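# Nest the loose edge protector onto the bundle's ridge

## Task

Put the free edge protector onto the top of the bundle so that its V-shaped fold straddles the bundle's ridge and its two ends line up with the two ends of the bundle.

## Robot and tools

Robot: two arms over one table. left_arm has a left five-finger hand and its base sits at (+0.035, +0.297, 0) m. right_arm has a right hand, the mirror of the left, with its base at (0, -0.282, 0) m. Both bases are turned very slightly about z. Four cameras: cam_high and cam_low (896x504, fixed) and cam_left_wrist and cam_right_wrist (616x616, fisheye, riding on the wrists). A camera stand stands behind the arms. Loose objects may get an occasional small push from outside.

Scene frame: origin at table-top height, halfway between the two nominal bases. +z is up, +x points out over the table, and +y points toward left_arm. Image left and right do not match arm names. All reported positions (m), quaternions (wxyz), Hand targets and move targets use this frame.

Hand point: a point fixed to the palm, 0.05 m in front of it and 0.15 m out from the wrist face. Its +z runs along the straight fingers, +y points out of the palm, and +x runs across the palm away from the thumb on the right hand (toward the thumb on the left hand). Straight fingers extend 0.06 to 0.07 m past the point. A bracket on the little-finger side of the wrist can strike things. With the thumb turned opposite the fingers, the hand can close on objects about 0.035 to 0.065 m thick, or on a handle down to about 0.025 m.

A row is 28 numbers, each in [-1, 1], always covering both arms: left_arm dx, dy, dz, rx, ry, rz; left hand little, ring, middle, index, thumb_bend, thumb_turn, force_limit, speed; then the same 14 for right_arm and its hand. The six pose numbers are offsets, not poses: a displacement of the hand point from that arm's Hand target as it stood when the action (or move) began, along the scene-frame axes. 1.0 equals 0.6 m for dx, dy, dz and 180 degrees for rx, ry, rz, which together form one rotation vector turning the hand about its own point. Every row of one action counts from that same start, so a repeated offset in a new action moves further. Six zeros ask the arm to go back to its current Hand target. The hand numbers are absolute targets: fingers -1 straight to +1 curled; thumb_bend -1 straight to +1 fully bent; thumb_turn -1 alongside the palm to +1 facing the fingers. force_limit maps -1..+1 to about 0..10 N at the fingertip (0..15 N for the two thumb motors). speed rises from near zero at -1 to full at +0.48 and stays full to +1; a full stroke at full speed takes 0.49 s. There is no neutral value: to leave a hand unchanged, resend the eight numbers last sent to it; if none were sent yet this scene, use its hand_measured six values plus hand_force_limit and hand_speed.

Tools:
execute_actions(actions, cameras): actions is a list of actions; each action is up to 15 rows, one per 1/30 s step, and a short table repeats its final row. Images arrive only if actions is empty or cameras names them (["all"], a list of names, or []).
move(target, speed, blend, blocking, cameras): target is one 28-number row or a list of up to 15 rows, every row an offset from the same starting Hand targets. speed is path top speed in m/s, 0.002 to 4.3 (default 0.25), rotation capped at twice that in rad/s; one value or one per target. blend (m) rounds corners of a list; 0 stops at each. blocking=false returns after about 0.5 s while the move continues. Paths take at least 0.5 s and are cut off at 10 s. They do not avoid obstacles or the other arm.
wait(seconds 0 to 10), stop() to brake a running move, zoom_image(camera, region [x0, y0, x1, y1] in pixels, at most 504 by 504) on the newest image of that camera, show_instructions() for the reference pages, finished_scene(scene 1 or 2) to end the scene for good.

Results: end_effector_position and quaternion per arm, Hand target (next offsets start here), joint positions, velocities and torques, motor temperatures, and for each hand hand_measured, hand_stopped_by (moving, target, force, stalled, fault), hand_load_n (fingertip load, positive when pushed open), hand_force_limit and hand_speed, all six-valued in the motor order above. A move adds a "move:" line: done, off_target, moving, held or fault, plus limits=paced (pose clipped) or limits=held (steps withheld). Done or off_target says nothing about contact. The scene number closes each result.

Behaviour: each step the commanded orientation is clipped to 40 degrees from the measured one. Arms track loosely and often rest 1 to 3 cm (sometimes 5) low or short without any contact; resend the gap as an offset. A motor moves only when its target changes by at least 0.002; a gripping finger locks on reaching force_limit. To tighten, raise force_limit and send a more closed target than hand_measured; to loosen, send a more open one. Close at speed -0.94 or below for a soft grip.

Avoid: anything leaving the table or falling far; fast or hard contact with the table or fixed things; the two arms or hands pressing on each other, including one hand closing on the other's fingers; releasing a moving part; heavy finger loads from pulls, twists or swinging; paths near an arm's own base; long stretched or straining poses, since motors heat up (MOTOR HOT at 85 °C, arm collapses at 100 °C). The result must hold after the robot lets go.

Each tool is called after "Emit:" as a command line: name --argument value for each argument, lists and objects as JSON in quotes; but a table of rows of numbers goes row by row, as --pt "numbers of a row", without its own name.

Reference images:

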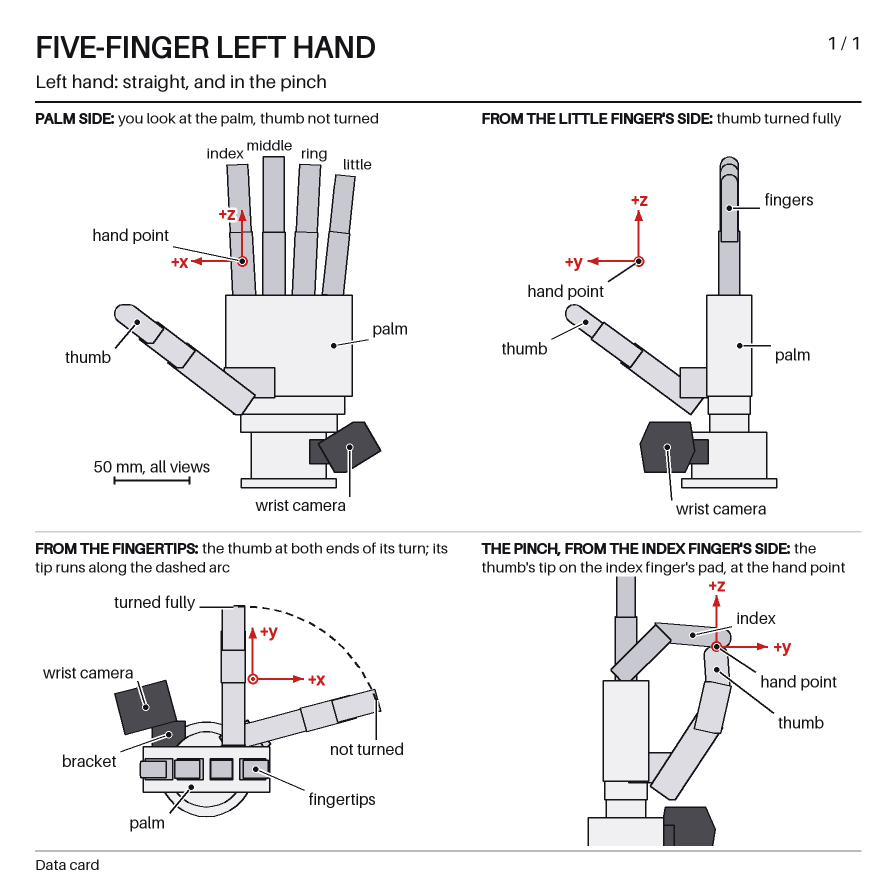

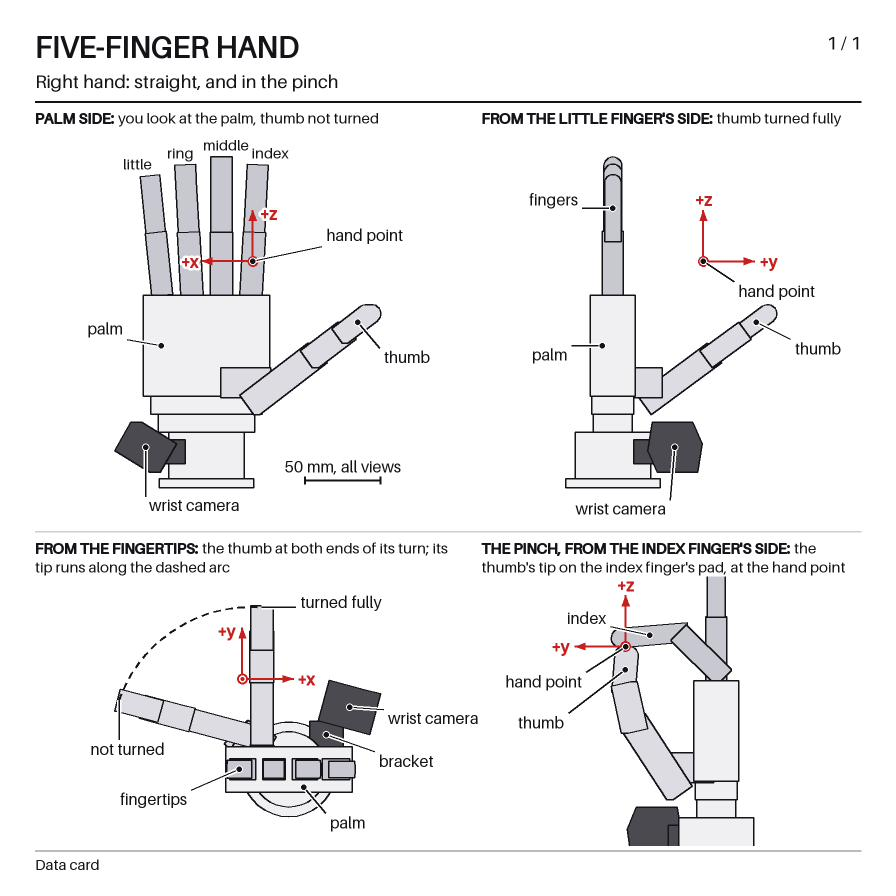

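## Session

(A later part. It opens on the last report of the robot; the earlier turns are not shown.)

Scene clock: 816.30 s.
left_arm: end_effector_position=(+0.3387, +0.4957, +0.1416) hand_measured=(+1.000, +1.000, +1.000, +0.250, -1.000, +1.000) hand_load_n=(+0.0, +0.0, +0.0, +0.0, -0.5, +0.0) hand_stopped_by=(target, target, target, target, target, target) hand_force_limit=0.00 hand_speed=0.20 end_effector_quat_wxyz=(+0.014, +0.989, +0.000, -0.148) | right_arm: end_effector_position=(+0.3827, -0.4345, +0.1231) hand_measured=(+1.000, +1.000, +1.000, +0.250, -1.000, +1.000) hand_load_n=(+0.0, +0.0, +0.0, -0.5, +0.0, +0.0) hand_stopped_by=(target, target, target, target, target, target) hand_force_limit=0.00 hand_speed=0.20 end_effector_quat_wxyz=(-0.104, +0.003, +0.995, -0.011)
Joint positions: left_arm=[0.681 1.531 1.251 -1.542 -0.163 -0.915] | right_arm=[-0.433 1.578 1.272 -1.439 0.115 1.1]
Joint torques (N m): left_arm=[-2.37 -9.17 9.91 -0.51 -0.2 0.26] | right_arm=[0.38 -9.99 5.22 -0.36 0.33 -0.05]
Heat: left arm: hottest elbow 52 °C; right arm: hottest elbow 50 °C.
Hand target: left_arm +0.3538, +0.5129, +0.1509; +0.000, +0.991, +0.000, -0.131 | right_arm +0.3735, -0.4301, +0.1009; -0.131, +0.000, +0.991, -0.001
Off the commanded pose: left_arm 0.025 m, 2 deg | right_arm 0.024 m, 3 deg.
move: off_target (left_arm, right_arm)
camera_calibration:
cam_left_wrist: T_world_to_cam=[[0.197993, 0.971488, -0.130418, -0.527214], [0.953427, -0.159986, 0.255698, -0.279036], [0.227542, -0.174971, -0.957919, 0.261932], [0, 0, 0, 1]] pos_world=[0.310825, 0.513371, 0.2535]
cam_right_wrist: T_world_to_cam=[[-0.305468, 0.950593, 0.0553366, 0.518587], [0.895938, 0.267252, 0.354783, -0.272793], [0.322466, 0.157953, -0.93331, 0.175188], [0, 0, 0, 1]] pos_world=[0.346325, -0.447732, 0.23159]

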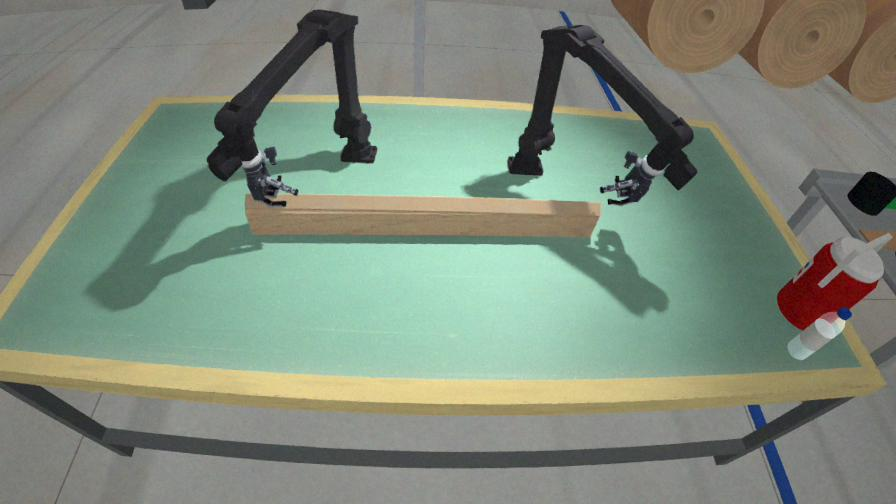

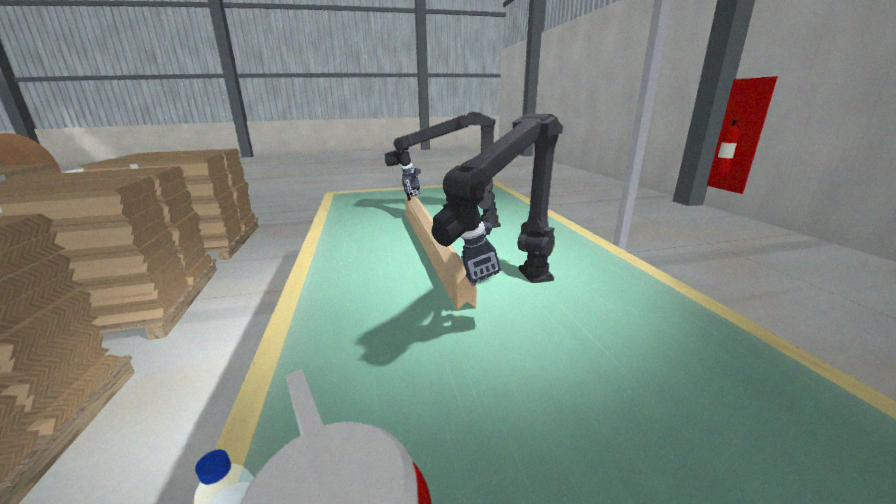

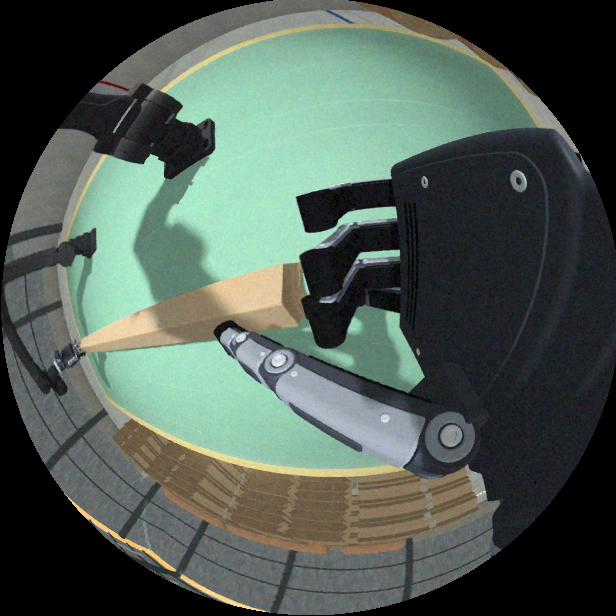

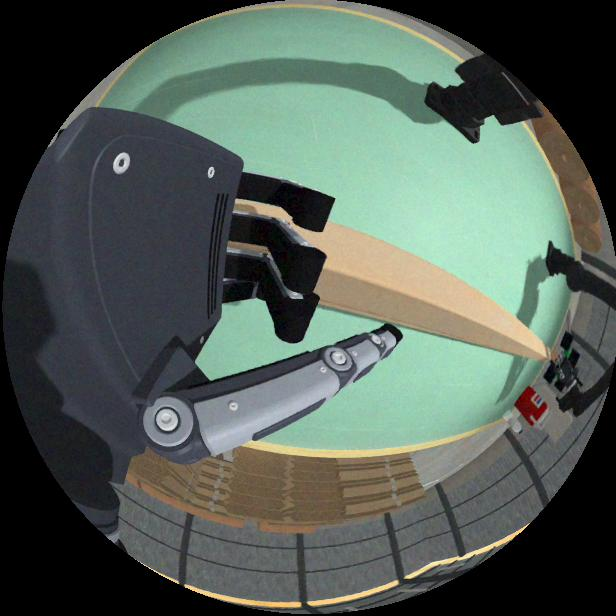

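Emit:
move --pt "0 0.06 0.02 0 0 0 1 1 1 0.25 -1 1 0 0.2 0.01 0.0 0.12 0 0 0 1 1 1 0.25 -1 1 0 0.2" --pt "0.0 0.12 0.08 0 0 0 1 1 1 0.25 -1 1 0 0.2 -0.15 -0.15 0.2 0 0 0 1 1 1 0.25 -1 1 0 0.2" --speed 0.08 --cameras '["all"]'

Emit:
zoom_image --camera "cam_left_wrist" --region '[200, 200, 400, 340]'

Emit:
zoom_image --camera "cam_high" --region '[220, 170, 300, 250]'

Emit:
zoom_image --camera "cam_high" --region '[560, 170, 640, 250]'

Emit:
zoom_image --camera "cam_low" --region '[390, 180, 500, 320]'

Emit:
zoom_image --camera "cam_right_wrist" --region '[200, 200, 450, 440]'

Scene clock: 828.93 s.
left_arm: end_effector_position=(+0.3467, +0.5710, +0.1884) hand_measured=(+1.000, +1.000, +1.000, +0.250, -1.000, +1.000) hand_load_n=(+0.0, +0.0, +0.0, +0.0, +0.0, +0.0) hand_stopped_by=(target, target, target, target, target, target) hand_force_limit=0.00 hand_speed=0.20 end_effector_quat_wxyz=(+0.008, +0.990, +0.000, -0.138) | right_arm: end_effector_position=(+0.2781, -0.5100, +0.1998) hand_measured=(+1.000, +1.000, +1.000, +0.250, -1.000, +1.000) hand_load_n=(+0.0, +0.0, +0.0, +0.0, +0.0, +0.0) hand_stopped_by=(target, target, target, target, target, target) hand_force_limit=0.00 hand_speed=0.20 end_effector_quat_wxyz=(-0.148, -0.002, +0.989, +0.016)
Joint positions: left_arm=[0.795 1.629 1.499 -1.648 -0.184 -0.8] | right_arm=[-0.712 1.499 1.371 -1.681 0.181 0.823]
Joint torques (N m): left_arm=[-2.32 -10.87 10.3 -1.21 -0.24 0.25] | right_arm=[-0.97 -12.69 11.67 -0.94 0.23 -0.1]
Heat: left arm: hottest elbow 52 °C; right arm: hottest elbow 50 °C.
Hand target: left_arm +0.3539, +0.5850, +0.1991; +0.000, +0.991, +0.000, -0.131 | right_arm +0.2834, -0.5202, +0.2211; -0.131, +0.000, +0.991, -0.001
Off the commanded pose: left_arm 0.019 m, 1 deg | right_arm 0.024 m, 3 deg.
move: off_target (left_arm, right_arm)
camera_calibration:
cam_left_wrist: T_world_to_cam=[[0.201134, 0.972859, -0.114417, -0.600741], [0.947866, -0.16382, 0.273337, -0.285666], [0.247174, -0.16343, -0.955089, 0.304231], [0, 0, 0, 1]] pos_world=[0.316405, 0.587359, 0.299916]
cam_right_wrist: T_world_to_cam=[[-0.298915, 0.944845, 0.133858, 0.533693], [0.924093, 0.251596, 0.287665, -0.188511], [0.238121, 0.209684, -0.948331, 0.345367], [0, 0, 0, 1]] pos_world=[0.251492, -0.529247, 0.310311]

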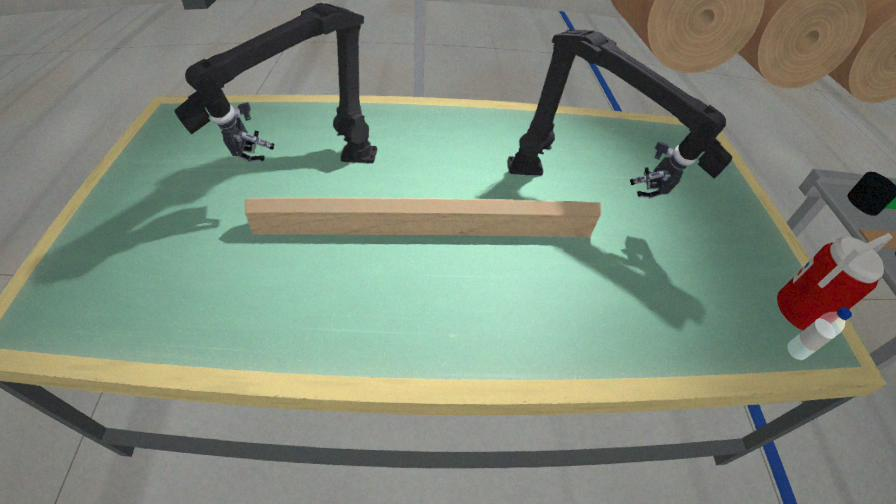

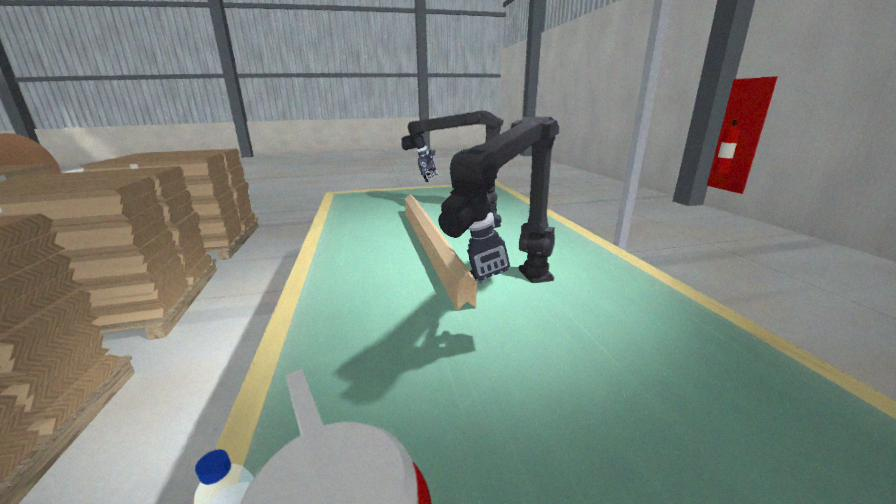

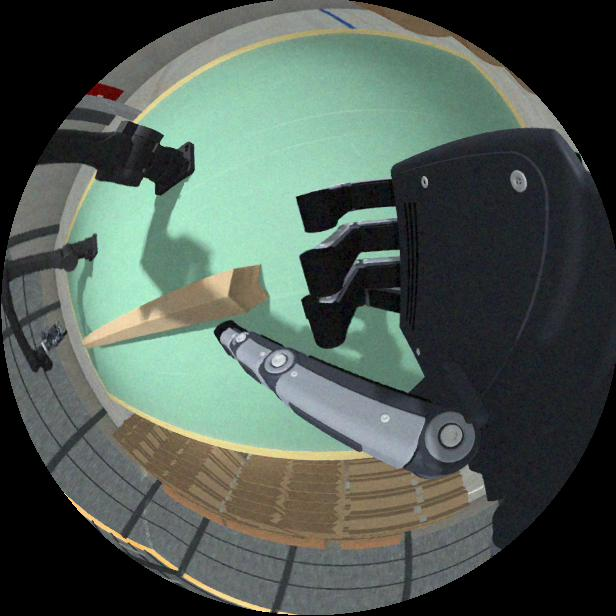

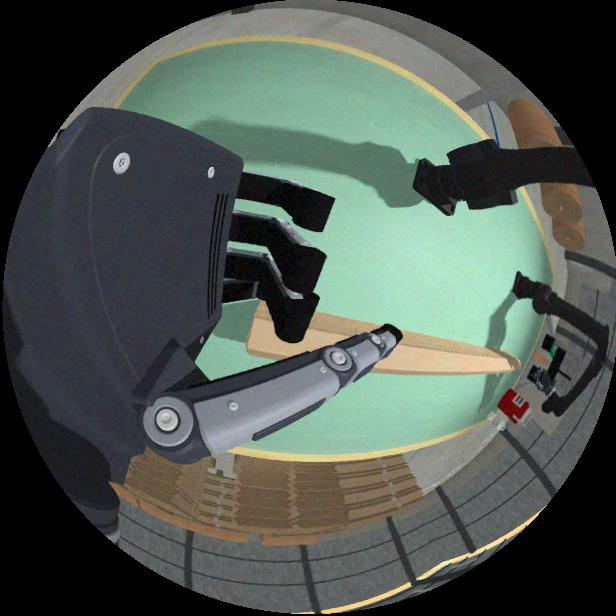

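Scaled by 2.520 from the camera's 616x616 image, which has a finer 880x880 frame.

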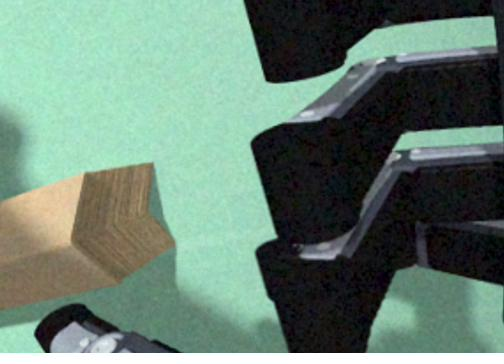

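Scaled by 6.300 from the camera's 896x504 image, which has a finer 1280x720 frame.

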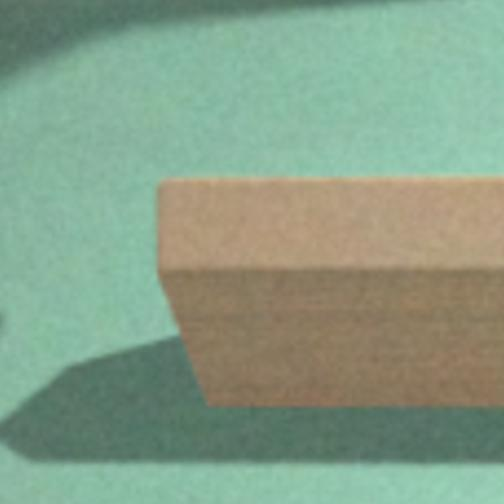

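Scaled by 6.300 from the camera's 896x504 image, which has a finer 1280x720 frame.

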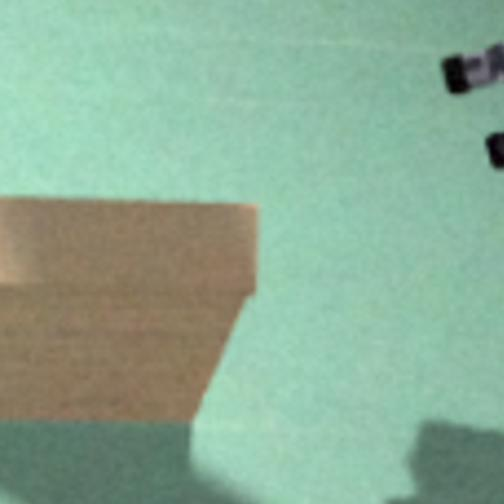

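Scaled by 3.600 from the camera's 896x504 image, which has a finer 1280x720 frame.

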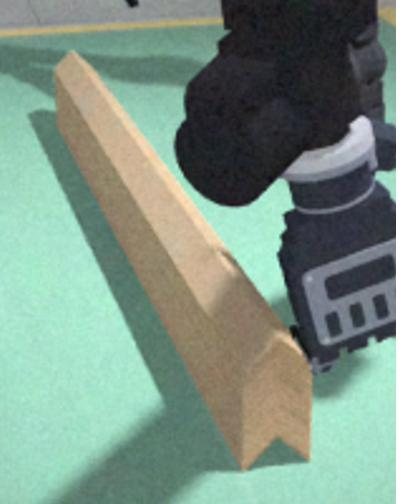

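Scaled by 2.016 from the camera's 616x616 image, which has a finer 880x880 frame.

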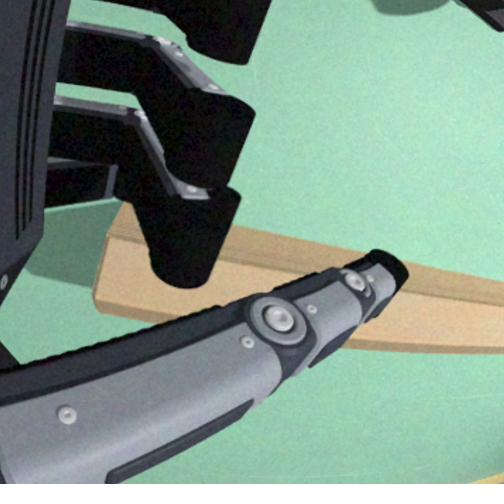

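Emit:
finished_scene --scene 1

The scene is finished: the task was done.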